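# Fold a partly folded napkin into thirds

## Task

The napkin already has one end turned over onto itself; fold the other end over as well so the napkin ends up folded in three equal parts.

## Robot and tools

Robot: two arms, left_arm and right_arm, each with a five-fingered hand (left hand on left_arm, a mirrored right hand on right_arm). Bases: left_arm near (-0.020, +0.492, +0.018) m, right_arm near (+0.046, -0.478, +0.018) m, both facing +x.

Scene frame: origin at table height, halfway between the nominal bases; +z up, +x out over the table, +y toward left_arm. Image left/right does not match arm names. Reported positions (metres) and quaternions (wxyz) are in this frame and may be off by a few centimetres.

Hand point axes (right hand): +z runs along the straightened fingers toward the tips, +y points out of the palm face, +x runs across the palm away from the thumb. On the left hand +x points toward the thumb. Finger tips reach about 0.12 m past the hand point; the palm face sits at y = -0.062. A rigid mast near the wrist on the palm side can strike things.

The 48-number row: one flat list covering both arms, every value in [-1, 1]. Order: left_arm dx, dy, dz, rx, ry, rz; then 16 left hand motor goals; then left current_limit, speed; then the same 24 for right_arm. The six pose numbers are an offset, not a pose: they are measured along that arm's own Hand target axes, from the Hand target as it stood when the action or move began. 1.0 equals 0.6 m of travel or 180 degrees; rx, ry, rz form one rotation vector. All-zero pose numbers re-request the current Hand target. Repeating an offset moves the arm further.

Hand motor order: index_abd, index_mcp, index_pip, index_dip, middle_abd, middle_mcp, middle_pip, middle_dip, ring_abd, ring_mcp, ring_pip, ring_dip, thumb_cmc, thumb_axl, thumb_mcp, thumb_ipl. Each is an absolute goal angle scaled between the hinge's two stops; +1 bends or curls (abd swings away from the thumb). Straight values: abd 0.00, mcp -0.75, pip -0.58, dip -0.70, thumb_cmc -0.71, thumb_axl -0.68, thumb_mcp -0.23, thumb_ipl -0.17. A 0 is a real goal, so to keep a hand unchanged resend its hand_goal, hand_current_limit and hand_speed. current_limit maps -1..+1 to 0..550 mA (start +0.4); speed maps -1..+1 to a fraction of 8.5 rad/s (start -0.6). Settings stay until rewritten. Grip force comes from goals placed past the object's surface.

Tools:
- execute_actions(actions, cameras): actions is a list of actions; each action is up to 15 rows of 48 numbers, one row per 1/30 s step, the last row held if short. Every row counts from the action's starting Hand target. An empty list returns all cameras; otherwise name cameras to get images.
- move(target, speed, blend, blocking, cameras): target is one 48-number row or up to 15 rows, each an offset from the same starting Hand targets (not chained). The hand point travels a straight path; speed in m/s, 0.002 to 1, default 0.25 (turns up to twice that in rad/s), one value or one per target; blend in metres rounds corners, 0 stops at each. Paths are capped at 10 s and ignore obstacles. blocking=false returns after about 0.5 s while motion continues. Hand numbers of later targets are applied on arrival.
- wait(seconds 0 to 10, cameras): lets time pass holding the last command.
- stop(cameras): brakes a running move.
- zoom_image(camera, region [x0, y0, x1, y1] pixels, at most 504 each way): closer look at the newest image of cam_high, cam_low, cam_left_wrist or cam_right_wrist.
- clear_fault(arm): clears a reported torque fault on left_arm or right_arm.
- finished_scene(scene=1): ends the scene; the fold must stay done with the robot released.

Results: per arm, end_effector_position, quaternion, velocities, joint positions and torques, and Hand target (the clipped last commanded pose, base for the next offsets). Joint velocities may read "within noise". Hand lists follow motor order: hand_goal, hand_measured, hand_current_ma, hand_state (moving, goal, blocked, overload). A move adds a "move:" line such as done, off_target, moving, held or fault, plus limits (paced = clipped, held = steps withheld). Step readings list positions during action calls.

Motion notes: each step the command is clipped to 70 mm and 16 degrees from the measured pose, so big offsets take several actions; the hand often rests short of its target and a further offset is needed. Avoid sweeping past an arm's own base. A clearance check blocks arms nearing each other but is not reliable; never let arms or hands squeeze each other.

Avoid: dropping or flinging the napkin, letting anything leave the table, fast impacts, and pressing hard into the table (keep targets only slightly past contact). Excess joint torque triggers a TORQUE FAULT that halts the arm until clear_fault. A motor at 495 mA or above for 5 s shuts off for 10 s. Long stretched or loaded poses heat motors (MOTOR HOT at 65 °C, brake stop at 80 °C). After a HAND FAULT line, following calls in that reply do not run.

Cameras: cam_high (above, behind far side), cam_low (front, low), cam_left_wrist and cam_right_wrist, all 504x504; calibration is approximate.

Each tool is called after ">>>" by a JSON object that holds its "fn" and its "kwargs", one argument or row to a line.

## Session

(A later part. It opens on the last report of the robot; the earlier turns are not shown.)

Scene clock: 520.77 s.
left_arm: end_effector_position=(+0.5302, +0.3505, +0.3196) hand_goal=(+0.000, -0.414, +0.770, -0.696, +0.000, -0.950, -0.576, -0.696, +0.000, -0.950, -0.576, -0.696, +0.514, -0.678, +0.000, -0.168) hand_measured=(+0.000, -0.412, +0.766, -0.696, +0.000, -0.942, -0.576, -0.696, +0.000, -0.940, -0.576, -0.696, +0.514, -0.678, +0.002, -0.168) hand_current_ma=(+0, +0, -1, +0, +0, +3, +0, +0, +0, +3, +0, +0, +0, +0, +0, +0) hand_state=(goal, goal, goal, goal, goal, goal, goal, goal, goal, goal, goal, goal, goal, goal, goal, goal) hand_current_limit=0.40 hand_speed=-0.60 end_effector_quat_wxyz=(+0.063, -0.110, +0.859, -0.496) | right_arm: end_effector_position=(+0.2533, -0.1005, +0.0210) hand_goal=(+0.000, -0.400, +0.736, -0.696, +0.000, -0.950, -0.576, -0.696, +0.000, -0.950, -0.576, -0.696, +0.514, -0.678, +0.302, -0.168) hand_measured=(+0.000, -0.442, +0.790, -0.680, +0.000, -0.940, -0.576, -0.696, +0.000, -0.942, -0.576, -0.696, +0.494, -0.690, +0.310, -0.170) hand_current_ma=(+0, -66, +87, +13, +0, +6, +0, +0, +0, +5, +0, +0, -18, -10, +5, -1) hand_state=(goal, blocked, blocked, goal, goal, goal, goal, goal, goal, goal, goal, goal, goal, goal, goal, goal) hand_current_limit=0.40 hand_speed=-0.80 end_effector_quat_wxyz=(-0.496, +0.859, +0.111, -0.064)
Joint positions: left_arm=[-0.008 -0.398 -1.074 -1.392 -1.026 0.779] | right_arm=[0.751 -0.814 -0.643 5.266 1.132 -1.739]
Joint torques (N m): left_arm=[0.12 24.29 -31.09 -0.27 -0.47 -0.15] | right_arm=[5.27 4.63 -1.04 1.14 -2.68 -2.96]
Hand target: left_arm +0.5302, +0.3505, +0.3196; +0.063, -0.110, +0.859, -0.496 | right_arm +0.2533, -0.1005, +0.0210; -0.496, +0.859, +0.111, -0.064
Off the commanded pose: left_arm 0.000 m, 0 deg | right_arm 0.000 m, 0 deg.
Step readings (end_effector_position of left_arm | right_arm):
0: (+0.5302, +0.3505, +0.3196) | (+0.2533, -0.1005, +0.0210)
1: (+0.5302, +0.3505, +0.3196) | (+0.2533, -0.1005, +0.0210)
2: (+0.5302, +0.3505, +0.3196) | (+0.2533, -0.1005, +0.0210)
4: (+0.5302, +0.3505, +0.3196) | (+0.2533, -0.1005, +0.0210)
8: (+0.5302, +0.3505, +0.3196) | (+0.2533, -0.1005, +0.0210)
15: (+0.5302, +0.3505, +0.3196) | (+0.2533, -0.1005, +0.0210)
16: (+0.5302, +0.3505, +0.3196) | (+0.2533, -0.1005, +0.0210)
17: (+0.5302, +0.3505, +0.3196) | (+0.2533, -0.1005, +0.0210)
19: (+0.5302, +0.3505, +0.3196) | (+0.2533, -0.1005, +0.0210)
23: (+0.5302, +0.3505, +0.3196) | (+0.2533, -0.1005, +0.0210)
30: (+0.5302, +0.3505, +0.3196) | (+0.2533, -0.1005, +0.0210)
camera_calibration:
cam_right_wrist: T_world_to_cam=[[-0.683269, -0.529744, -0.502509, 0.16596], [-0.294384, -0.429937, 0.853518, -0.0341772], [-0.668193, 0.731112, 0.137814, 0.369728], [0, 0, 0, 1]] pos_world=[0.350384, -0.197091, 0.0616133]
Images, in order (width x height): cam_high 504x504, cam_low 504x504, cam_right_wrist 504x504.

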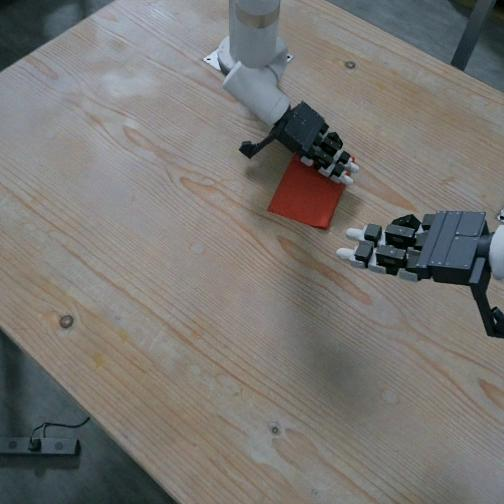

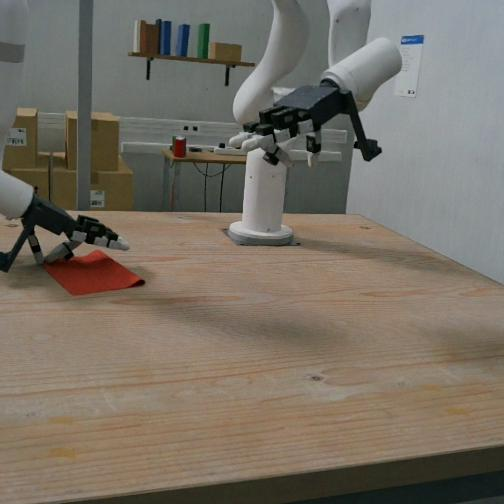

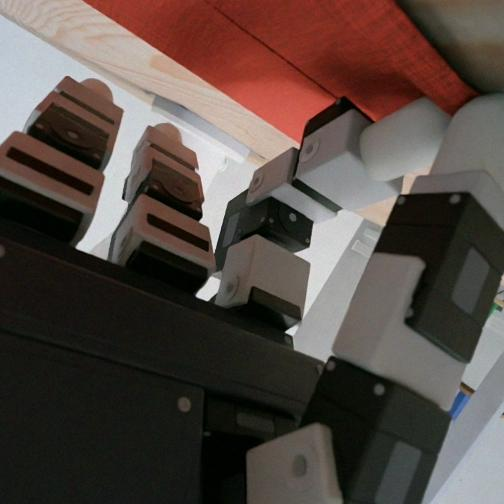

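>>> {"fn": "execute_actions", "kwargs": {
  "actions": [
    [[0,0,0,0,0,0,0,-0.414,0.771,-0.696,0,-0.95,-0.576,-0.696,0,-0.95,-0.576,-0.696,0.514,-0.678,0.0,-0.168,0.4,-0.6,0,0,0,0,0,0,0,-0.32,0.69,-0.696,0,-0.95,-0.576,-0.696,0,-0.95,-0.576,-0.696,0.514,-0.678,0.303,-0.168,0.4,-0.8]],
    [[0,0,0,0,0,0,0,-0.414,0.771,-0.696,0,-0.95,-0.576,-0.696,0,-0.95,-0.576,-0.696,0.514,-0.678,0.0,-0.168,0.4,-0.6,0,0,0,0,0,0,0,-0.2,0.62,-0.696,0,-0.95,-0.576,-0.696,0,-0.95,-0.576,-0.696,0.514,-0.678,0.303,-0.168,0.4,-0.8]]
  ],
  "cameras": ["cam_high","cam_low","cam_right_wrist"]
}}

>>> {"fn": "zoom_image", "kwargs": {
  "camera": "cam_low",
  "region": [0, 180, 160, 310]
}}

>>> {"fn": "zoom_image", "kwargs": {
  "camera": "cam_right_wrist",
  "region": [300, 0, 504, 200]
}}

Scene clock: 531.50 s.
left_arm: end_effector_position=(+0.5302, +0.3505, +0.3196) hand_goal=(+0.000, -0.414, +0.770, -0.696, +0.000, -0.950, -0.576, -0.696, +0.000, -0.950, -0.576, -0.696, +0.514, -0.678, +0.000, -0.168) hand_measured=(+0.000, -0.412, +0.766, -0.696, +0.000, -0.942, -0.576, -0.696, +0.000, -0.940, -0.576, -0.696, +0.514, -0.678, +0.002, -0.168) hand_current_ma=(+0, +0, -1, +0, +0, +3, +0, +0, +0, +3, +0, +0, +0, +0, +0, +0) hand_state=(goal, goal, goal, goal, goal, goal, goal, goal, goal, goal, goal, goal, goal, goal, goal, goal) hand_current_limit=0.40 hand_speed=-0.60 end_effector_quat_wxyz=(+0.063, -0.110, +0.859, -0.496) | right_arm: end_effector_position=(+0.2533, -0.1004, +0.0210) hand_goal=(+0.000, -0.200, +0.620, -0.696, +0.000, -0.950, -0.576, -0.696, +0.000, -0.950, -0.576, -0.696, +0.514, -0.678, +0.302, -0.168) hand_measured=(+0.000, -0.430, +0.766, -0.664, +0.000, -0.940, -0.576, -0.696, +0.000, -0.942, -0.576, -0.696, +0.494, -0.690, +0.308, -0.170) hand_current_ma=(+0, -385, +385, +38, +0, +6, +0, +0, +0, +5, +0, +0, -18, -10, +3, -1) hand_state=(goal, blocked, blocked, blocked, goal, goal, goal, goal, goal, goal, goal, goal, goal, goal, goal, goal) hand_current_limit=0.40 hand_speed=-0.80 end_effector_quat_wxyz=(-0.496, +0.859, +0.111, -0.064)
Joint positions: left_arm=[-0.008 -0.398 -1.074 -1.392 -1.026 0.779] | right_arm=[0.751 -0.814 -0.643 5.266 1.133 -1.739]
Joint torques (N m): left_arm=[0.06 23.6 -31.56 -0.47 -0.39 -0.08] | right_arm=[3.75 4.42 -0.87 0.69 -2.92 -2.94]
Hand target: left_arm +0.5302, +0.3505, +0.3196; +0.063, -0.110, +0.859, -0.496 | right_arm +0.2533, -0.1005, +0.0210; -0.496, +0.859, +0.111, -0.064
Off the commanded pose: left_arm 0.000 m, 0 deg | right_arm 0.000 m, 0 deg.
Step readings (end_effector_position of left_arm | right_arm):
0: (+0.5302, +0.3505, +0.3196) | (+0.2533, -0.1005, +0.0210)
1: (+0.5302, +0.3505, +0.3196) | (+0.2533, -0.1005, +0.0210)
2: (+0.5302, +0.3505, +0.3196) | (+0.2533, -0.1005, +0.0210)
4: (+0.5302, +0.3505, +0.3196) | (+0.2533, -0.1005, +0.0210)
8: (+0.5302, +0.3505, +0.3196) | (+0.2533, -0.1005, +0.0210)
15: (+0.5302, +0.3505, +0.3196) | (+0.2533, -0.1005, +0.0210)
16: (+0.5302, +0.3505, +0.3196) | (+0.2533, -0.1005, +0.0210)
17: (+0.5302, +0.3505, +0.3196) | (+0.2533, -0.1005, +0.0210)
19: (+0.5302, +0.3505, +0.3196) | (+0.2533, -0.1004, +0.0210)
23: (+0.5302, +0.3505, +0.3196) | (+0.2533, -0.1004, +0.0210)
30: (+0.5302, +0.3505, +0.3196) | (+0.2533, -0.1004, +0.0210)
camera_calibration:
cam_right_wrist: T_world_to_cam=[[-0.683271, -0.529664, -0.50259, 0.165981], [-0.294398, -0.430054, 0.853454, -0.0341915], [-0.668184, 0.731102, 0.137912, 0.369718], [0, 0, 0, 1]] pos_world=[0.350384, -0.197091, 0.061613]
Images, in order (width x height): cam_high 504x504, cam_low 504x504, cam_right_wrist 504x504.

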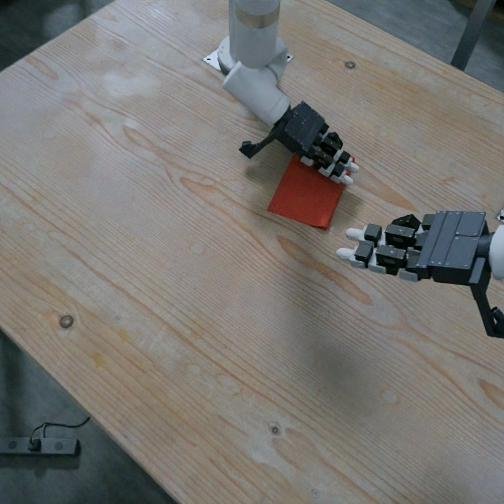

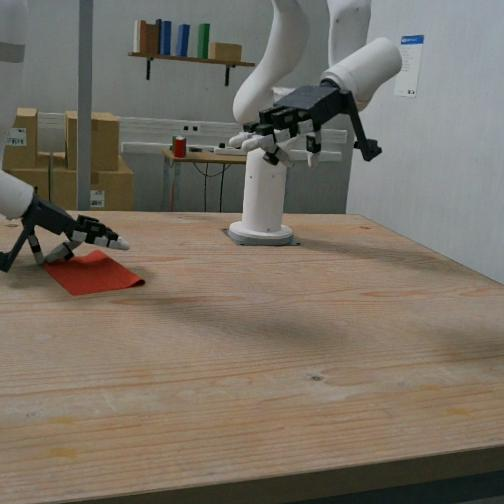

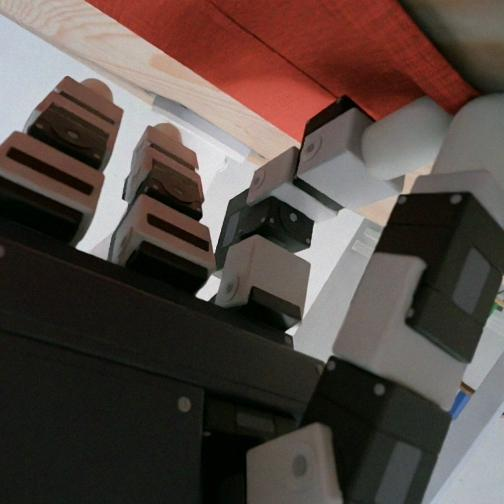

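Scaled by 3.150 from the camera's 504x504 image, which has a finer 720x720 frame.

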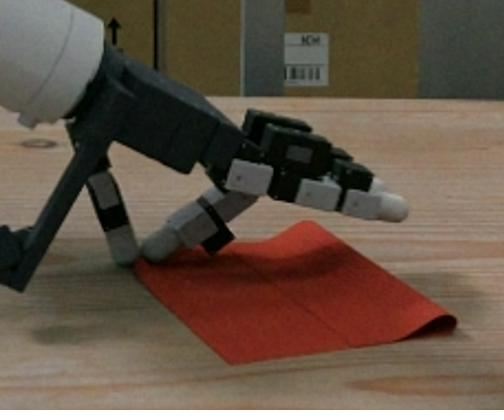

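Scaled by 2.471 from the camera's 504x504 image, which has a finer 720x720 frame.

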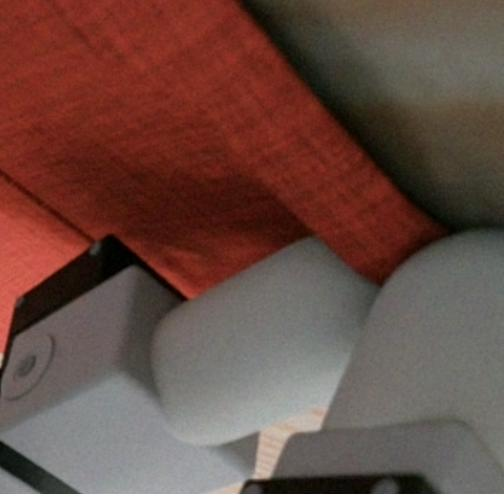

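>>> {"fn": "move", "kwargs": {
  "target": [0,0,0,0,0,0,0,-0.414,0.771,-0.696,0,-0.95,-0.576,-0.696,0,-0.95,-0.576,-0.696,0.514,-0.678,0.0,-0.168,0.4,-0.6,0,-0.0433,-0.025,0,0,0,0,-0.2,0.62,-0.696,0,-0.95,-0.576,-0.696,0,-0.95,-0.576,-0.696,0.514,-0.678,0.303,-0.168,0.4,-0.8],
  "speed": 0.05,
  "cameras": ["cam_high","cam_low","cam_right_wrist"]
}}

>>> {"fn": "zoom_image", "kwargs": {
  "camera": "cam_low",
  "region": [0, 180, 160, 310]
}}

>>> {"fn": "zoom_image", "kwargs": {
  "camera": "cam_right_wrist",
  "region": [300, 0, 504, 200]
}}

Scene clock: 543.27 s.
left_arm: end_effector_position=(+0.5302, +0.3505, +0.3196) hand_goal=(+0.000, -0.414, +0.770, -0.696, +0.000, -0.950, -0.576, -0.696, +0.000, -0.950, -0.576, -0.696, +0.514, -0.678, +0.000, -0.168) hand_measured=(+0.000, -0.412, +0.766, -0.696, +0.000, -0.942, -0.576, -0.696, +0.000, -0.940, -0.576, -0.696, +0.514, -0.678, +0.002, -0.168) hand_current_ma=(+0, +0, -1, +0, +0, +3, +0, +0, +0, +3, +0, +0, +0, +0, +0, +0) hand_state=(goal, goal, goal, goal, goal, goal, goal, goal, goal, goal, goal, goal, goal, goal, goal, goal) hand_current_limit=0.40 hand_speed=-0.60 end_effector_quat_wxyz=(+0.063, -0.110, +0.859, -0.496) | right_arm: end_effector_position=(+0.2533, -0.1005, +0.0509) hand_goal=(+0.000, -0.200, +0.620, -0.696, +0.000, -0.950, -0.576, -0.696, +0.000, -0.950, -0.576, -0.696, +0.514, -0.678, +0.302, -0.168) hand_measured=(+0.000, -0.268, +0.622, -0.688, +0.000, -0.940, -0.576, -0.696, +0.000, -0.940, -0.576, -0.696, +0.502, -0.688, +0.254, -0.194) hand_current_ma=(+0, -137, +0, +4, +0, +7, +0, +0, +0, +6, +0, +0, -9, -8, -114, -45) hand_state=(goal, blocked, goal, goal, goal, goal, goal, goal, goal, goal, goal, goal, goal, goal, blocked, blocked) hand_current_limit=0.40 hand_speed=-0.80 end_effector_quat_wxyz=(-0.496, +0.859, +0.111, -0.064)
Joint positions: left_arm=[-0.008 -0.398 -1.074 -1.392 -1.026 0.779] | right_arm=[0.751 -0.722 -0.61 5.242 1.103 -1.683]
Joint torques (N m): left_arm=[0.45 23.96 -31.26 -0.37 -0.36 0.02] | right_arm=[1.18 44.6 -2.17 -0.41 0.56 0]
Hand target: left_arm +0.5302, +0.3505, +0.3196; +0.063, -0.110, +0.859, -0.496 | right_arm +0.2533, -0.1005, +0.0510; -0.496, +0.859, +0.111, -0.064
Off the commanded pose: left_arm 0.000 m, 0 deg | right_arm 0.000 m, 0 deg.
move: done
camera_calibration:
cam_right_wrist: T_world_to_cam=[[-0.683302, -0.529707, -0.502502, 0.181053], [-0.294327, -0.43, 0.853506, -0.0598135], [-0.668184, 0.731102, 0.137912, 0.36558], [0, 0, 0, 1]] pos_world=[0.350384, -0.197091, 0.0916128]
Images, in order (width x height): cam_high 504x504, cam_low 504x504, cam_right_wrist 504x504.

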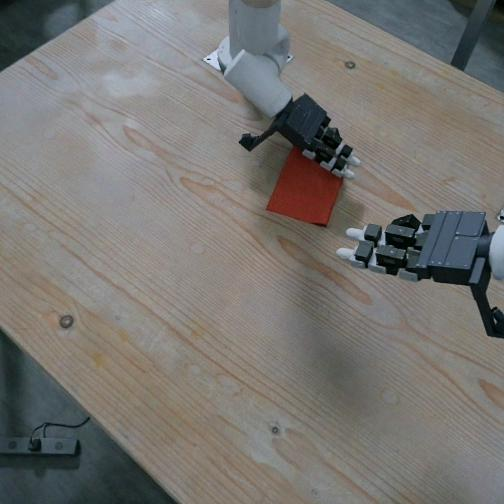

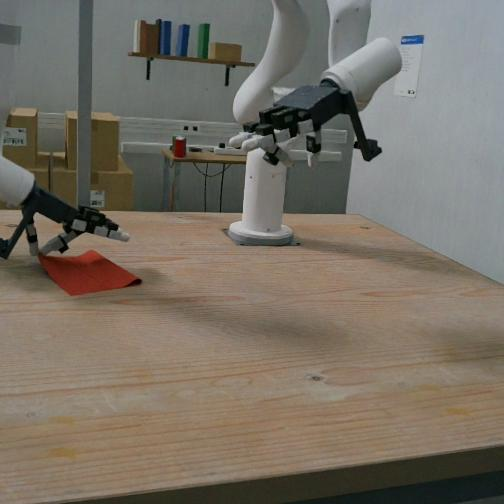

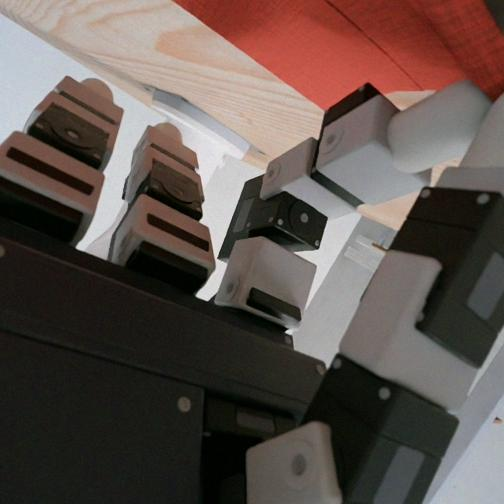

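Scaled by 3.150 from the camera's 504x504 image, which has a finer 720x720 frame.

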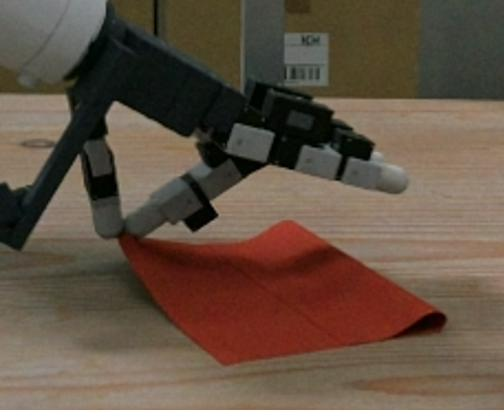

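Scaled by 2.471 from the camera's 504x504 image, which has a finer 720x720 frame.

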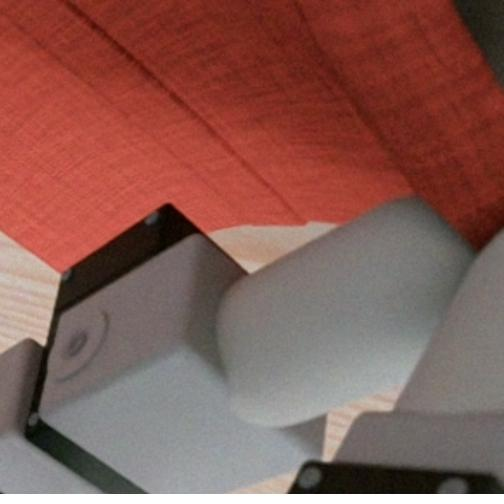

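>>> {"fn": "zoom_image", "kwargs": {
  "camera": "cam_high",
  "region": [250, 120, 370, 240]
}}

Scaled by 4.200 from the camera's 504x504 image, which has a finer 720x720 frame.

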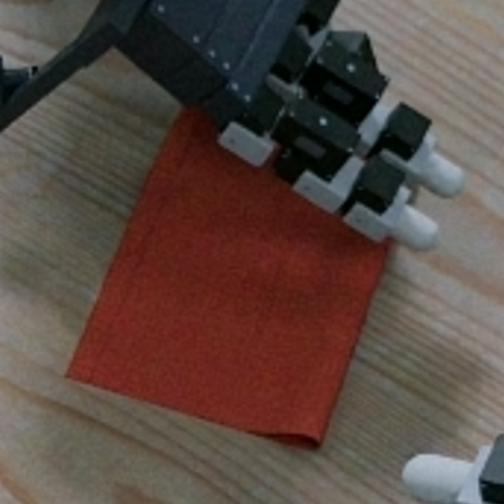

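>>> {"fn": "move", "kwargs": {
  "target": [0.3145,-0.019,0.7645,0,0,0,0,-0.399,0.736,-0.696,0,-0.95,-0.576,-0.696,0,-0.95,-0.576,-0.696,0.514,-0.678,-0.056,0.232,0.4,-0.6,0,0,0,0,0,0,0,-0.2,0.62,-0.696,0,-0.95,-0.576,-0.696,0,-0.95,-0.576,-0.696,0.514,-0.678,0.303,-0.168,0.4,-0.8],
  "speed": 0.2,
  "cameras": ["all"]
}}

>>> {"fn": "zoom_image", "kwargs": {
  "camera": "cam_low",
  "region": [0, 160, 180, 310]
}}

>>> {"fn": "zoom_image", "kwargs": {
  "camera": "cam_high",
  "region": [220, 100, 400, 280]
}}

Scene clock: 600.00 s.
left_arm: end_effector_position=(+0.4487, -0.0871, +0.1005) hand_goal=(+0.000, -0.400, +0.736, -0.696, +0.000, -0.950, -0.576, -0.696, +0.000, -0.950, -0.576, -0.696, +0.514, -0.678, -0.056, +0.232) hand_measured=(+0.000, -0.398, +0.736, -0.696, +0.000, -0.942, -0.576, -0.696, +0.000, -0.940, -0.576, -0.696, +0.514, -0.678, -0.054, +0.230) hand_current_ma=(+0, +0, +0, +0, +0, +3, +0, +0, +0, +3, +0, +0, +0, +0, +0, +0) hand_state=(goal, goal, goal, goal, goal, goal, goal, goal, goal, goal, goal, goal, goal, goal, goal, goal) hand_current_limit=0.40 hand_speed=-0.60 end_effector_quat_wxyz=(+0.063, -0.110, +0.859, -0.496) | right_arm: end_effector_position=(+0.2533, -0.1005, +0.0510) hand_goal=(+0.000, -0.200, +0.620, -0.696, +0.000, -0.950, -0.576, -0.696, +0.000, -0.950, -0.576, -0.696, +0.514, -0.678, +0.302, -0.168) hand_measured=(+0.000, -0.268, +0.622, -0.688, +0.000, -0.940, -0.576, -0.696, +0.000, -0.940, -0.576, -0.696, +0.502, -0.688, +0.254, -0.194) hand_current_ma=(+0, -137, +0, +4, +0, +7, +0, +0, +0, +6, +0, +0, -9, -8, -114, -45) hand_state=(goal, blocked, goal, goal, goal, goal, goal, goal, goal, goal, goal, goal, goal, goal, blocked, blocked) hand_current_limit=0.40 hand_speed=-0.80 end_effector_quat_wxyz=(-0.496, +0.859, +0.111, -0.064)
Joint positions: left_arm=[-0.781 -0.939 -1.357 -2.367 -0.715 1.236] | right_arm=[0.751 -0.722 -0.61 5.242 1.103 -1.683]
Joint torques (N m): left_arm=[1.18 33.01 -28.58 -0.86 -0.71 -0.07] | right_arm=[2.45 44.37 -2.84 -0.69 0.51 0.06]
Hand target: left_arm +0.4487, -0.0871, +0.1005; +0.063, -0.110, +0.859, -0.496 | right_arm +0.2533, -0.1005, +0.0510; -0.496, +0.859, +0.111, -0.064
Off the commanded pose: left_arm 0.000 m, 0 deg | right_arm 0.000 m, 0 deg.
move: done
camera_calibration:
cam_left_wrist: T_world_to_cam=[[0.834637, -0.0762921, 0.545492, -0.469158], [-0.51688, 0.233693, 0.823543, 0.122212], [-0.190308, -0.969313, 0.155615, 0.110768], [0, 0, 0, 1]] pos_world=[0.475826, 0.0430154, 0.138038]
cam_right_wrist: T_world_to_cam=[[-0.683302, -0.529707, -0.502502, 0.181053], [-0.294327, -0.43, 0.853506, -0.0598135], [-0.668184, 0.731102, 0.137912, 0.36558], [0, 0, 0, 1]] pos_world=[0.350384, -0.197091, 0.0916128]

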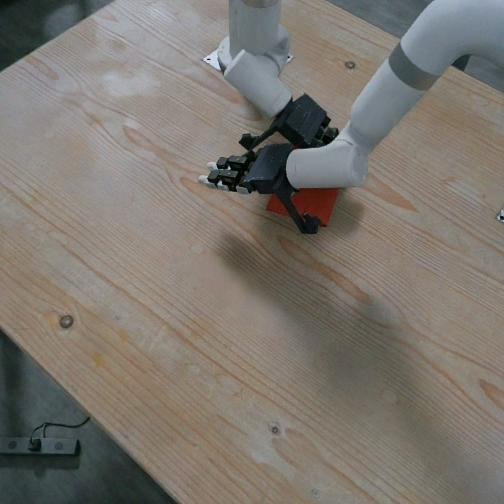

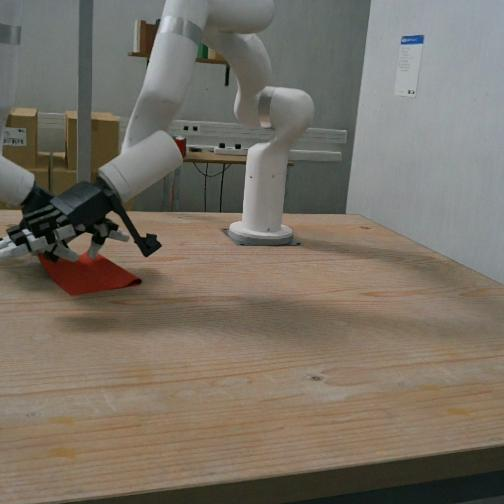

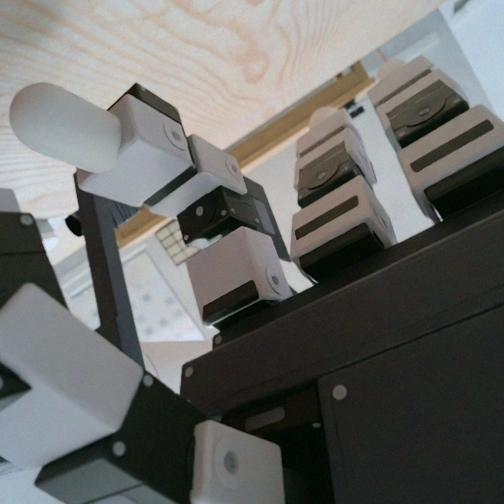

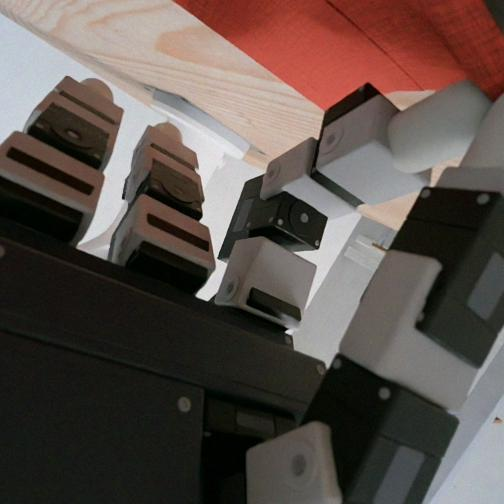

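Scaled by 2.800 from the camera's 504x504 image, which has a finer 720x720 frame.

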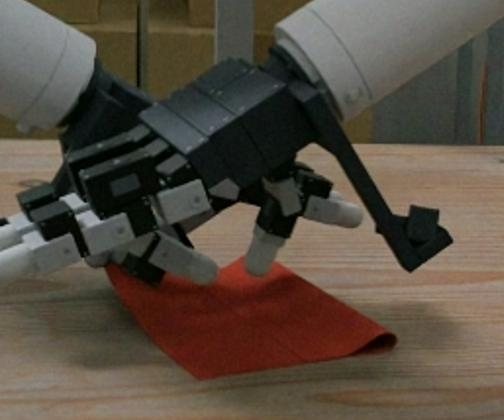

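Scaled by 2.800 from the camera's 504x504 image, which has a finer 720x720 frame.

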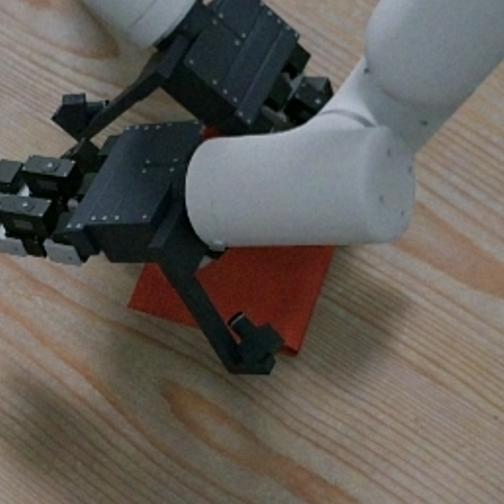

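>>> {"fn": "move", "kwargs": {
  "target": [0.0118,0.0495,0.0808,0,0,0,0,-0.399,0.736,-0.696,0,-0.95,-0.576,-0.696,0,-0.95,-0.576,-0.696,0.514,-0.678,-0.056,0.232,0.4,-0.6,0,0,0,0,0,0,0,-0.2,0.62,-0.696,0,-0.95,-0.576,-0.696,0,-0.95,-0.576,-0.696,0.514,-0.678,0.303,-0.168,0.4,-0.8],
  "speed": 0.1,
  "cameras": ["all"]
}}

>>> {"fn": "zoom_image", "kwargs": {
  "camera": "cam_low",
  "region": [20, 210, 120, 310]
}}

>>> {"fn": "zoom_image", "kwargs": {
  "camera": "cam_high",
  "region": [220, 100, 400, 280]
}}

Scene clock: 648.13 s.
left_arm: end_effector_position=(+0.4486, -0.1152, +0.0506) hand_goal=(+0.000, -0.400, +0.736, -0.696, +0.000, -0.950, -0.576, -0.696, +0.000, -0.950, -0.576, -0.696, +0.514, -0.678, -0.056, +0.232) hand_measured=(+0.000, -0.398, +0.736, -0.696, +0.000, -0.942, -0.576, -0.696, +0.000, -0.940, -0.576, -0.696, +0.514, -0.678, -0.054, +0.230) hand_current_ma=(+0, +0, +0, +0, +0, +3, +0, +0, +0, +3, +0, +0, +0, +0, +0, +0) hand_state=(goal, goal, goal, goal, goal, goal, goal, goal, goal, goal, goal, goal, goal, goal, goal, goal) hand_current_limit=0.40 hand_speed=-0.60 end_effector_quat_wxyz=(+0.063, -0.110, +0.859, -0.496) | right_arm: end_effector_position=(+0.2533, -0.1005, +0.0510) hand_goal=(+0.000, -0.200, +0.620, -0.696, +0.000, -0.950, -0.576, -0.696, +0.000, -0.950, -0.576, -0.696, +0.514, -0.678, +0.302, -0.168) hand_measured=(+0.000, -0.268, +0.622, -0.688, +0.000, -0.940, -0.576, -0.696, +0.000, -0.940, -0.576, -0.696, +0.502, -0.688, +0.254, -0.194) hand_current_ma=(+0, -137, +0, +4, +0, +7, +0, +0, +0, +6, +0, +0, -9, -8, -114, -45) hand_state=(goal, blocked, goal, goal, goal, goal, goal, goal, goal, goal, goal, goal, goal, goal, blocked, blocked) hand_current_limit=0.40 hand_speed=-0.80 end_effector_quat_wxyz=(-0.496, +0.859, +0.111, -0.064)
Joint positions: left_arm=[-0.813 -1.069 -1.464 -2.425 -0.724 1.274] | right_arm=[0.751 -0.722 -0.61 5.242 1.103 -1.683]
Joint torques (N m): left_arm=[0.39 35.03 -26.71 -1.06 -1.11 0.18] | right_arm=[1.32 43.78 -3.41 -0.54 0.41 0.05]
Hand target: left_arm +0.4486, -0.1152, +0.0506; +0.063, -0.110, +0.859, -0.496 | right_arm +0.2533, -0.1005, +0.0510; -0.496, +0.859, +0.111, -0.064
Off the commanded pose: left_arm 0.000 m, 0 deg | right_arm 0.000 m, 0 deg.
move: done
camera_calibration:
cam_left_wrist: T_world_to_cam=[[0.834614, -0.076343, 0.545519, -0.444019], [-0.516847, 0.233955, 0.823489, 0.169942], [-0.190494, -0.969245, 0.155805, 0.0913824], [0, 0, 0, 1]] pos_world=[0.475826, 0.0149155, 0.0880374]
cam_right_wrist: T_world_to_cam=[[-0.683302, -0.529707, -0.502502, 0.181053], [-0.294327, -0.43, 0.853506, -0.0598135], [-0.668184, 0.731102, 0.137912, 0.36558], [0, 0, 0, 1]] pos_world=[0.350384, -0.197091, 0.0916128]

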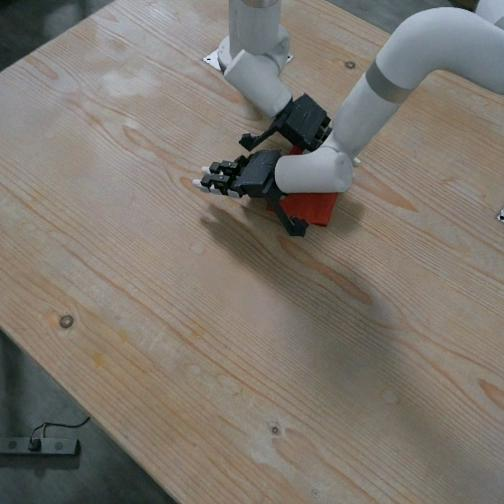

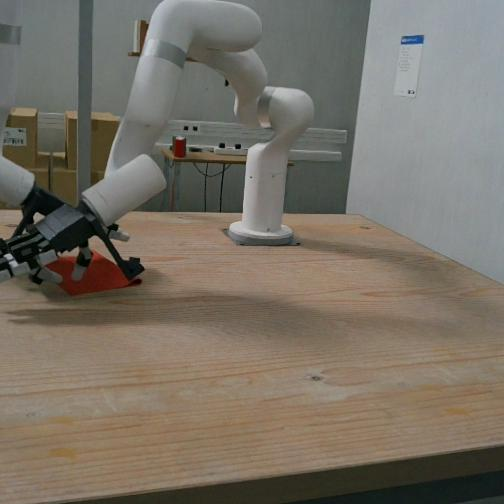

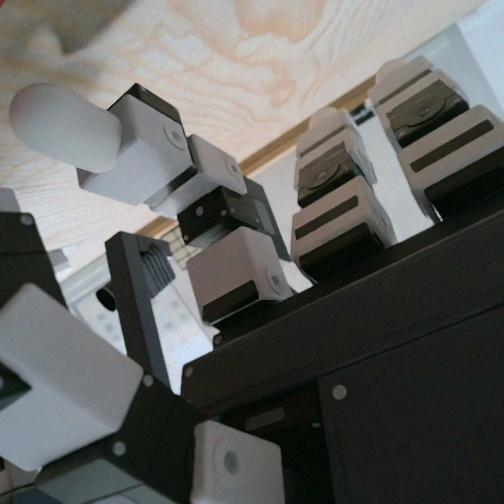

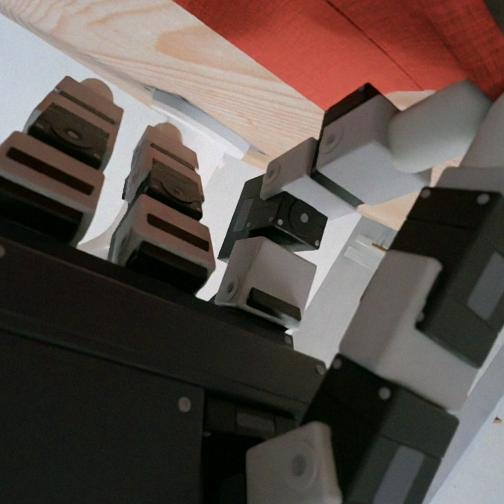

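Scaled by 5.040 from the camera's 504x504 image, which has a finer 720x720 frame.

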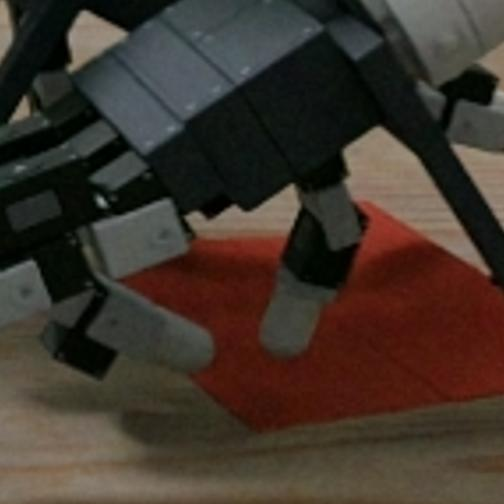

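Scaled by 2.800 from the camera's 504x504 image, which has a finer 720x720 frame.

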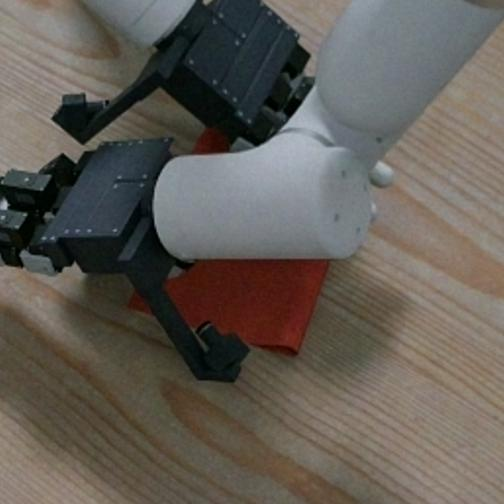

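>>> {"fn": "move", "kwargs": {
  "target": [
    [0,0,0,0,0,0,0,-0.405,0.753,-0.696,0,-0.95,-0.576,-0.696,0,-0.95,-0.576,-0.696,0.514,-0.678,0.022,0.092,0.4,-0.6,0,0,0,0,0,0,0,-0.2,0.62,-0.696,0,-0.95,-0.576,-0.696,0,-0.95,-0.576,-0.696,0.514,-0.678,0.303,-0.168,0.4,-0.8],
    [-0.0013,0.0293,0.0113,0,0,0,0,-0.405,0.753,-0.696,0,-0.95,-0.576,-0.696,0,-0.95,-0.576,-0.696,0.514,-0.678,0.022,0.092,0.4,-0.8,0,0,0,0,0,0,0,-0.2,0.62,-0.696,0,-0.95,-0.576,-0.696,0,-0.95,-0.576,-0.696,0.514,-0.678,0.303,-0.168,0.4,-0.8]
  ],
  "speed": 0.05,
  "cameras": ["cam_low"]
}}

>>> {"fn": "zoom_image", "kwargs": {
  "camera": "cam_low",
  "region": [20, 210, 120, 310]
}}

Scene clock: 683.07 s.
left_arm: end_effector_position=(+0.4487, -0.1122, +0.0320) hand_goal=(+0.000, -0.406, +0.752, -0.696, +0.000, -0.950, -0.576, -0.696, +0.000, -0.950, -0.576, -0.696, +0.514, -0.678, +0.022, +0.092) hand_measured=(+0.000, -0.400, +0.752, -0.696, +0.000, -0.940, -0.576, -0.696, +0.000, -0.940, -0.576, -0.696, +0.480, -0.696, -0.008, +0.120) hand_current_ma=(+0, +1, +0, +0, +0, +3, +0, +0, +0, +4, +0, +0, -28, -12, -35, +32) hand_state=(goal, goal, goal, goal, goal, goal, goal, goal, goal, goal, goal, goal, blocked, goal, blocked, blocked) hand_current_limit=0.40 hand_speed=-0.80 end_effector_quat_wxyz=(+0.063, -0.110, +0.859, -0.496) | right_arm: end_effector_position=(+0.2533, -0.1005, +0.0510) hand_goal=(+0.000, -0.200, +0.620, -0.696, +0.000, -0.950, -0.576, -0.696, +0.000, -0.950, -0.576, -0.696, +0.514, -0.678, +0.302, -0.168) hand_measured=(+0.000, -0.268, +0.622, -0.688, +0.000, -0.940, -0.576, -0.696, +0.000, -0.940, -0.576, -0.696, +0.502, -0.688, +0.254, -0.194) hand_current_ma=(+0, -137, +0, +4, +0, +7, +0, +0, +0, +6, +0, +0, -9, -8, -114, -45) hand_state=(goal, blocked, goal, goal, goal, goal, goal, goal, goal, goal, goal, goal, goal, goal, blocked, blocked) hand_current_limit=0.40 hand_speed=-0.80 end_effector_quat_wxyz=(-0.496, +0.859, +0.111, -0.064)
Joint positions: left_arm=[-0.809 -1.102 -1.473 -2.438 -0.743 1.296] | right_arm=[0.751 -0.722 -0.61 5.242 1.103 -1.683]
Joint torques (N m): left_arm=[-0.61 22.8 -5.81 -0.5 1.07 1.73] | right_arm=[1.15 44.56 -3.55 -0.54 0.47 0]
Hand target: left_arm +0.4486, -0.1122, +0.0319; +0.063, -0.110, +0.859, -0.496 | right_arm +0.2533, -0.1005, +0.0510; -0.496, +0.859, +0.111, -0.064
Off the commanded pose: left_arm 0.000 m, 0 deg | right_arm 0.000 m, 0 deg.
move: done
Images, in order (width x height): cam_low 504x504.

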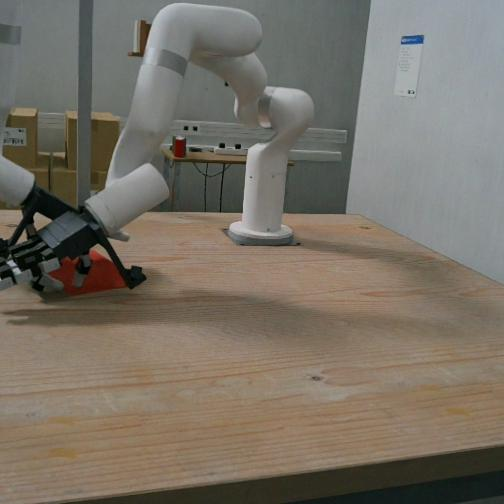

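Scaled by 5.040 from the camera's 504x504 image, which has a finer 720x720 frame.

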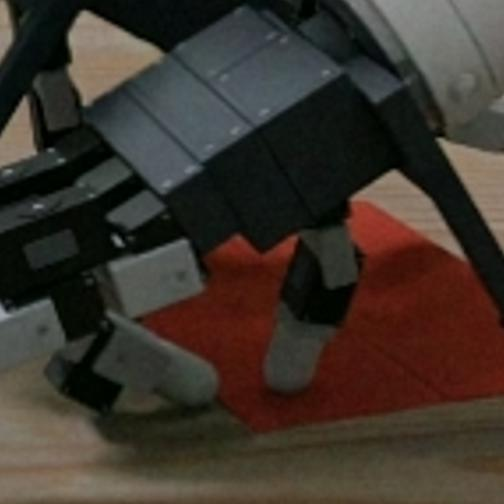

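>>> {"fn": "execute_actions", "kwargs": {
  "actions": [
    [[0,0,0,0,0,0,0,-0.393,0.72,-0.696,0,-0.95,-0.576,-0.696,0,-0.95,-0.576,-0.696,0.514,-0.678,0.08,0.07,0.4,-0.8,0,0,0,0,0,0,0,-0.2,0.62,-0.696,0,-0.95,-0.576,-0.696,0,-0.95,-0.576,-0.696,0.514,-0.678,0.303,-0.168,0.4,-0.8]],
    [[0,0,0,0,0,0,0,-0.393,0.72,-0.696,0,-0.95,-0.576,-0.696,0,-0.95,-0.576,-0.696,0.514,-0.678,0.16,0.01,0.4,-0.8,0,0,0,0,0,0,0,-0.2,0.62,-0.696,0,-0.95,-0.576,-0.696,0,-0.95,-0.576,-0.696,0.514,-0.678,0.303,-0.168,0.4,-0.8]]
  ],
  "cameras": ["cam_low"]
}}

>>> {"fn": "zoom_image", "kwargs": {
  "camera": "cam_low",
  "region": [20, 210, 120, 310]
}}

Scene clock: 695.33 s.
left_arm: end_effector_position=(+0.4487, -0.1122, +0.0320) hand_goal=(+0.000, -0.394, +0.720, -0.696, +0.000, -0.950, -0.576, -0.696, +0.000, -0.950, -0.576, -0.696, +0.514, -0.678, +0.160, +0.010) hand_measured=(+0.000, -0.388, +0.732, -0.692, +0.000, -0.940, -0.576, -0.696, +0.000, -0.940, -0.576, -0.696, +0.480, -0.696, +0.036, +0.050) hand_current_ma=(+0, +1, +5, +0, +0, +3, +0, +0, +0, +4, +0, +0, -28, -12, -385, +63) hand_state=(goal, goal, goal, goal, goal, goal, goal, goal, goal, goal, goal, goal, blocked, goal, blocked, blocked) hand_current_limit=0.40 hand_speed=-0.80 end_effector_quat_wxyz=(+0.063, -0.110, +0.859, -0.496) | right_arm: end_effector_position=(+0.2533, -0.1005, +0.0510) hand_goal=(+0.000, -0.200, +0.620, -0.696, +0.000, -0.950, -0.576, -0.696, +0.000, -0.950, -0.576, -0.696, +0.514, -0.678, +0.302, -0.168) hand_measured=(+0.000, -0.268, +0.622, -0.688, +0.000, -0.940, -0.576, -0.696, +0.000, -0.940, -0.576, -0.696, +0.502, -0.688, +0.254, -0.194) hand_current_ma=(+0, -137, +0, +4, +0, +7, +0, +0, +0, +6, +0, +0, -9, -8, -114, -45) hand_state=(goal, blocked, goal, goal, goal, goal, goal, goal, goal, goal, goal, goal, goal, goal, blocked, blocked) hand_current_limit=0.40 hand_speed=-0.80 end_effector_quat_wxyz=(-0.496, +0.859, +0.111, -0.064)
Joint positions: left_arm=[-0.809 -1.102 -1.473 -2.438 -0.743 1.296] | right_arm=[0.751 -0.722 -0.61 5.242 1.103 -1.683]
Joint torques (N m): left_arm=[-2.83 22.96 -6.08 0.16 1.1 1.84] | right_arm=[2.04 44.66 -3.57 -0.27 0.48 -0.01]
Hand target: left_arm +0.4486, -0.1122, +0.0319; +0.063, -0.110, +0.859, -0.496 | right_arm +0.2533, -0.1005, +0.0510; -0.496, +0.859, +0.111, -0.064
Off the commanded pose: left_arm 0.000 m, 0 deg | right_arm 0.000 m, 0 deg.
Step readings (end_effector_position of left_arm | right_arm):
0: (+0.4487, -0.1122, +0.0320) | (+0.2533, -0.1005, +0.0510)
1: (+0.4487, -0.1122, +0.0320) | (+0.2533, -0.1005, +0.0510)
2: (+0.4487, -0.1122, +0.0320) | (+0.2533, -0.1005, +0.0510)
4: (+0.4487, -0.1122, +0.0320) | (+0.2533, -0.1005, +0.0510)
8: (+0.4487, -0.1122, +0.0320) | (+0.2533, -0.1005, +0.0510)
15: (+0.4487, -0.1122, +0.0320) | (+0.2533, -0.1005, +0.0510)
16: (+0.4487, -0.1122, +0.0320) | (+0.2533, -0.1005, +0.0510)
17: (+0.4487, -0.1122, +0.0320) | (+0.2533, -0.1005, +0.0510)
19: (+0.4487, -0.1122, +0.0320) | (+0.2533, -0.1005, +0.0510)
23: (+0.4487, -0.1122, +0.0320) | (+0.2533, -0.1005, +0.0510)
30: (+0.4487, -0.1122, +0.0320) | (+0.2533, -0.1005, +0.0510)
Images, in order (width x height): cam_low 504x504.

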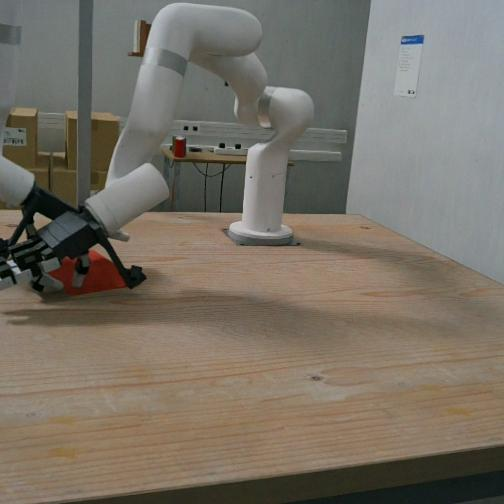

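Scaled by 5.040 from the camera's 504x504 image, which has a finer 720x720 frame.

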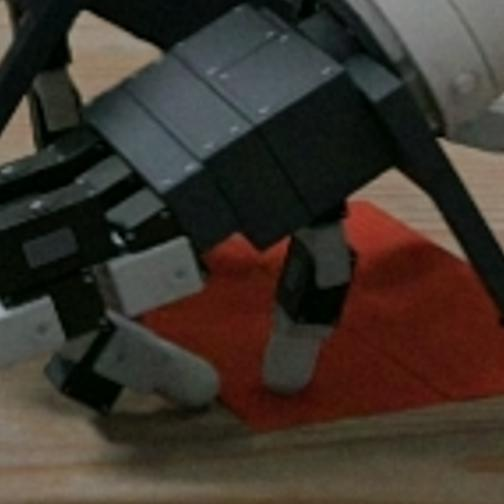

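>>> {"fn": "move", "kwargs": {
  "target": [0,-0.0029,-0.0017,0,0,0,0,-0.393,0.70,-0.696,0,-0.95,-0.576,-0.696,0,-0.95,-0.576,-0.696,0.514,-0.678,0.16,0.01,0.4,-0.8,0,0,0,0,0,0,0,-0.2,0.62,-0.696,0,-0.95,-0.576,-0.696,0,-0.95,-0.576,-0.696,0.514,-0.678,0.303,-0.168,0.4,-0.8],
  "speed": 0.02,
  "cameras": ["cam_low"]
}}

>>> {"fn": "zoom_image", "kwargs": {
  "camera": "cam_low",
  "region": [20, 210, 120, 310]
}}

Scene clock: 703.23 s.
left_arm: end_effector_position=(+0.4486, -0.1121, +0.0339) hand_goal=(+0.000, -0.394, +0.700, -0.696, +0.000, -0.950, -0.576, -0.696, +0.000, -0.950, -0.576, -0.696, +0.514, -0.678, +0.160, +0.010) hand_measured=(+0.000, -0.386, +0.716, -0.690, +0.000, -0.940, -0.576, -0.696, +0.000, -0.940, -0.576, -0.696, +0.480, -0.696, +0.064, +0.008) hand_current_ma=(+0, +2, +8, +1, +0, +3, +0, +0, +0, +4, +0, +0, -28, -12, -281, +0) hand_state=(goal, goal, goal, goal, goal, goal, goal, goal, goal, goal, goal, goal, blocked, goal, blocked, goal) hand_current_limit=0.40 hand_speed=-0.80 end_effector_quat_wxyz=(+0.063, -0.110, +0.859, -0.496) | right_arm: end_effector_position=(+0.2533, -0.1005, +0.0510) hand_goal=(+0.000, -0.200, +0.620, -0.696, +0.000, -0.950, -0.576, -0.696, +0.000, -0.950, -0.576, -0.696, +0.514, -0.678, +0.302, -0.168) hand_measured=(+0.000, -0.268, +0.622, -0.688, +0.000, -0.940, -0.576, -0.696, +0.000, -0.940, -0.576, -0.696, +0.502, -0.688, +0.254, -0.194) hand_current_ma=(+0, -137, +0, +4, +0, +7, +0, +0, +0, +6, +0, +0, -9, -8, -114, -45) hand_state=(goal, blocked, goal, goal, goal, goal, goal, goal, goal, goal, goal, goal, goal, goal, blocked, blocked) hand_current_limit=0.40 hand_speed=-0.80 end_effector_quat_wxyz=(-0.496, +0.859, +0.111, -0.064)
Joint positions: left_arm=[-0.809 -1.098 -1.471 -2.436 -0.741 1.294] | right_arm=[0.751 -0.722 -0.61 5.242 1.103 -1.683]
Joint torques (N m): left_arm=[-5.39 59.97 -6.77 0.11 0.36 0.52] | right_arm=[1.75 43.98 -3.55 -0.49 0.53 0.03]
Hand target: left_arm +0.4486, -0.1122, +0.0340; +0.063, -0.110, +0.859, -0.496 | right_arm +0.2533, -0.1005, +0.0510; -0.496, +0.859, +0.111, -0.064
Off the commanded pose: left_arm 0.000 m, 0 deg | right_arm 0.000 m, 0 deg.
move: done
Images, in order (width x height): cam_low 504x504.

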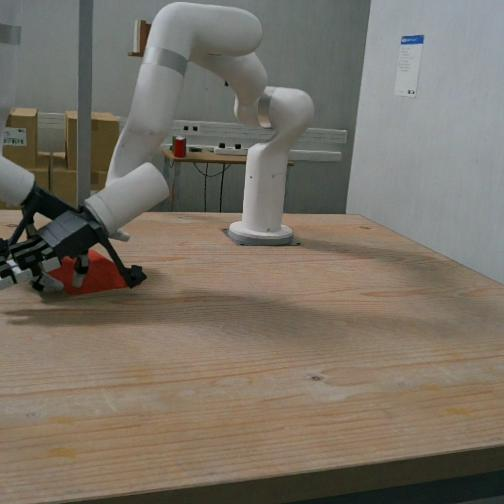

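Scaled by 5.040 from the camera's 504x504 image, which has a finer 720x720 frame.

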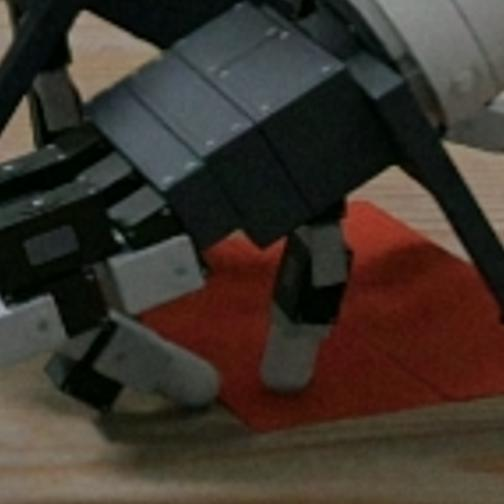

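>>> {"fn": "move", "kwargs": {
  "target": [0,-0.0029,-0.0017,0,0,0,0,-0.393,0.68,-0.696,0,-0.95,-0.576,-0.696,0,-0.95,-0.576,-0.696,0.514,-0.678,0.20,-0.04,0.4,-0.8,0,0,0,0,0,0,0,-0.2,0.62,-0.696,0,-0.95,-0.576,-0.696,0,-0.95,-0.576,-0.696,0.514,-0.678,0.303,-0.168,0.4,-0.8],
  "speed": 0.02,
  "cameras": ["cam_low"]
}}

>>> {"fn": "zoom_image", "kwargs": {
  "camera": "cam_low",
  "region": [20, 210, 120, 310]
}}

Scene clock: 714.37 s.
left_arm: end_effector_position=(+0.4486, -0.1122, +0.0359) hand_goal=(+0.000, -0.394, +0.680, -0.696, +0.000, -0.950, -0.576, -0.696, +0.000, -0.950, -0.576, -0.696, +0.514, -0.678, +0.200, -0.040) hand_measured=(+0.000, -0.394, +0.702, -0.684, +0.000, -0.940, -0.576, -0.696, +0.000, -0.940, -0.576, -0.696, +0.482, -0.696, +0.110, -0.056) hand_current_ma=(+0, +0, +14, +5, +0, +3, +0, +0, +0, +4, +0, +0, -27, -12, -248, -13) hand_state=(goal, goal, blocked, goal, goal, goal, goal, goal, goal, goal, goal, goal, blocked, goal, blocked, goal) hand_current_limit=0.40 hand_speed=-0.80 end_effector_quat_wxyz=(+0.063, -0.110, +0.859, -0.496) | right_arm: end_effector_position=(+0.2533, -0.1005, +0.0510) hand_goal=(+0.000, -0.200, +0.620, -0.696, +0.000, -0.950, -0.576, -0.696, +0.000, -0.950, -0.576, -0.696, +0.514, -0.678, +0.302, -0.168) hand_measured=(+0.000, -0.268, +0.622, -0.688, +0.000, -0.940, -0.576, -0.696, +0.000, -0.940, -0.576, -0.696, +0.502, -0.688, +0.254, -0.194) hand_current_ma=(+0, -137, +0, +4, +0, +7, +0, +0, +0, +6, +0, +0, -9, -8, -114, -45) hand_state=(goal, blocked, goal, goal, goal, goal, goal, goal, goal, goal, goal, goal, goal, goal, blocked, blocked) hand_current_limit=0.40 hand_speed=-0.80 end_effector_quat_wxyz=(-0.496, +0.859, +0.111, -0.064)
Joint positions: left_arm=[-0.809 -1.094 -1.469 -2.435 -0.74 1.292] | right_arm=[0.751 -0.722 -0.61 5.242 1.103 -1.683]
Joint torques (N m): left_arm=[0.98 72.09 -9.31 -0.19 0.18 0.51] | right_arm=[1.58 44.55 -3.62 -0.54 0.56 -0.01]
Hand target: left_arm +0.4486, -0.1122, +0.0360; +0.063, -0.110, +0.859, -0.496 | right_arm +0.2533, -0.1005, +0.0510; -0.496, +0.859, +0.111, -0.064
Off the commanded pose: left_arm 0.000 m, 0 deg | right_arm 0.000 m, 0 deg.
move: done
Images, in order (width x height): cam_low 504x504.

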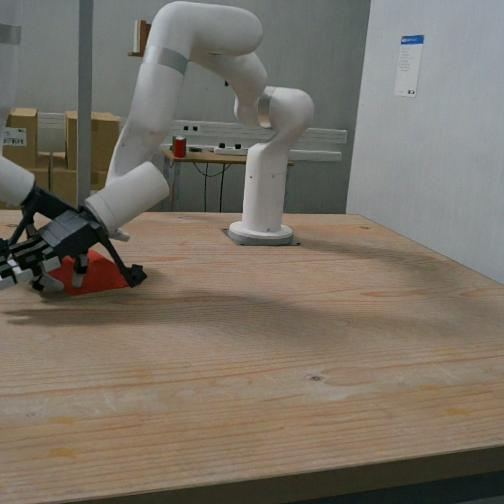

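Scaled by 5.040 from the camera's 504x504 image, which has a finer 720x720 frame.

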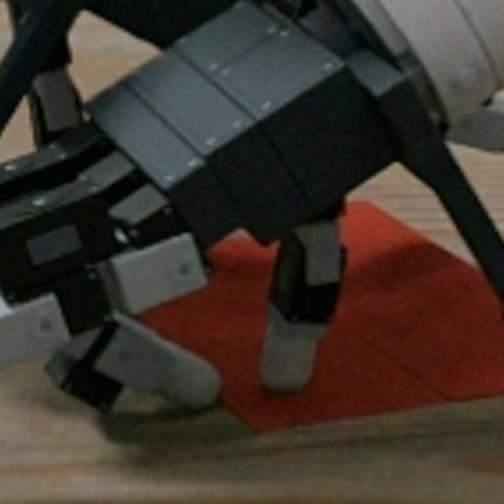

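>>> {"fn": "move", "kwargs": {
  "target": [
    [0,-0.0202,-0.0117,0,0,0,0,-0.393,0.70,-0.696,0,-0.95,-0.576,-0.696,0,-0.95,-0.576,-0.696,0.514,-0.678,0.08,0.0,0.4,-0.8,0,0,0,0,0,0,0,-0.2,0.62,-0.696,0,-0.95,-0.576,-0.696,0,-0.95,-0.576,-0.696,0.514,-0.678,0.303,-0.168,0.4,-0.8],
    [0,0.0120,-0.0673,0,0,0,0,-0.615,0.825,-0.696,0,-0.95,-0.576,-0.696,0,-0.95,-0.576,-0.696,0.514,-0.678,0.303,-0.168,0.4,-0.6,0,0,0,0,0,0,0,-0.2,0.62,-0.696,0,-0.95,-0.576,-0.696,0,-0.95,-0.576,-0.696,0.514,-0.678,0.303,-0.168,0.4,-0.8],
    [0,0.0323,-0.0556,0,0,0,0,-0.615,0.825,-0.696,0,-0.95,-0.576,-0.696,0,-0.95,-0.576,-0.696,0.514,-0.678,0.303,-0.168,0.4,-0.6,0,0,0,0,0,0,0,-0.2,0.62,-0.696,0,-0.95,-0.576,-0.696,0,-0.95,-0.576,-0.696,0.514,-0.678,0.303,-0.168,0.4,-0.8]
  ],
  "speed": 0.06,
  "cameras": ["cam_low"]
}}

>>> {"fn": "zoom_image", "kwargs": {
  "camera": "cam_low",
  "region": [20, 210, 120, 310]
}}

Scene clock: 752.97 s.
left_arm: end_effector_position=(+0.4390, -0.0749, +0.0359) hand_goal=(+0.000, -0.616, +0.824, -0.696, +0.000, -0.950, -0.576, -0.696, +0.000, -0.950, -0.576, -0.696, +0.514, -0.678, +0.302, -0.168) hand_measured=(+0.000, -0.620, +0.844, -0.686, +0.000, -0.940, -0.576, -0.696, +0.000, -0.940, -0.576, -0.696, +0.512, -0.680, +0.298, -0.166) hand_current_ma=(+0, -1, +11, +4, +0, +3, +0, +0, +0, +4, +0, +0, +0, +0, -1, +0) hand_state=(goal, goal, blocked, goal, goal, goal, goal, goal, goal, goal, goal, goal, goal, goal, goal, goal) hand_current_limit=0.40 hand_speed=-0.60 end_effector_quat_wxyz=(+0.063, -0.110, +0.859, -0.496) | right_arm: end_effector_position=(+0.2533, -0.1005, +0.0510) hand_goal=(+0.000, -0.200, +0.620, -0.696, +0.000, -0.950, -0.576, -0.696, +0.000, -0.950, -0.576, -0.696, +0.514, -0.678, +0.302, -0.168) hand_measured=(+0.000, -0.266, +0.622, -0.688, +0.000, -0.940, -0.576, -0.696, +0.000, -0.940, -0.576, -0.696, +0.502, -0.688, +0.254, -0.194) hand_current_ma=(+0, -137, +0, +4, +0, +7, +0, +0, +0, +6, +0, +0, -9, -8, -114, -45) hand_state=(goal, blocked, goal, goal, goal, goal, goal, goal, goal, goal, goal, goal, goal, goal, blocked, blocked) hand_current_limit=0.40 hand_speed=-0.80 end_effector_quat_wxyz=(-0.496, +0.859, +0.111, -0.064)
Joint positions: left_arm=[-0.777 -1.04 -1.35 -2.44 -0.796 1.341] | right_arm=[0.751 -0.722 -0.61 5.242 1.103 -1.683]
Joint torques (N m): left_arm=[-0.62 31.63 -21.98 -0.48 -0.65 0.44] | right_arm=[1.73 44.22 -3.96 -0.69 0.6 0.01]
Hand target: left_arm +0.4390, -0.0748, +0.0358; +0.063, -0.110, +0.859, -0.496 | right_arm +0.2533, -0.1005, +0.0510; -0.496, +0.859, +0.111, -0.064
Off the commanded pose: left_arm 0.000 m, 0 deg | right_arm 0.000 m, 0 deg.
move: done
Images, in order (width x height): cam_low 504x504.

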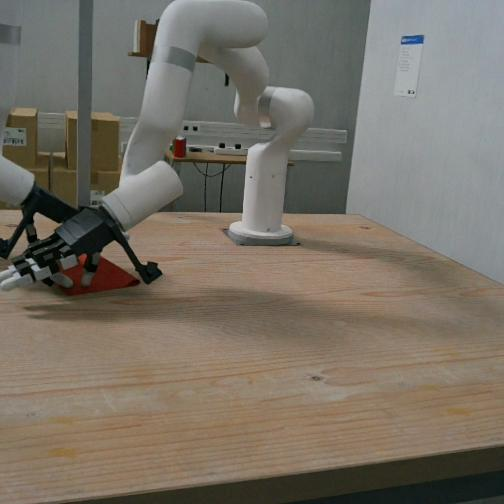

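Scaled by 5.040 from the camera's 504x504 image, which has a finer 720x720 frame.

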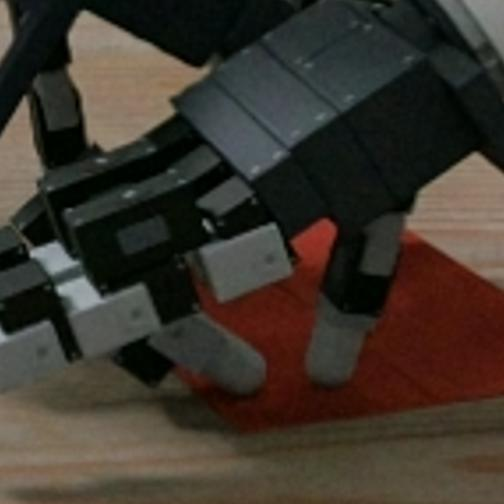

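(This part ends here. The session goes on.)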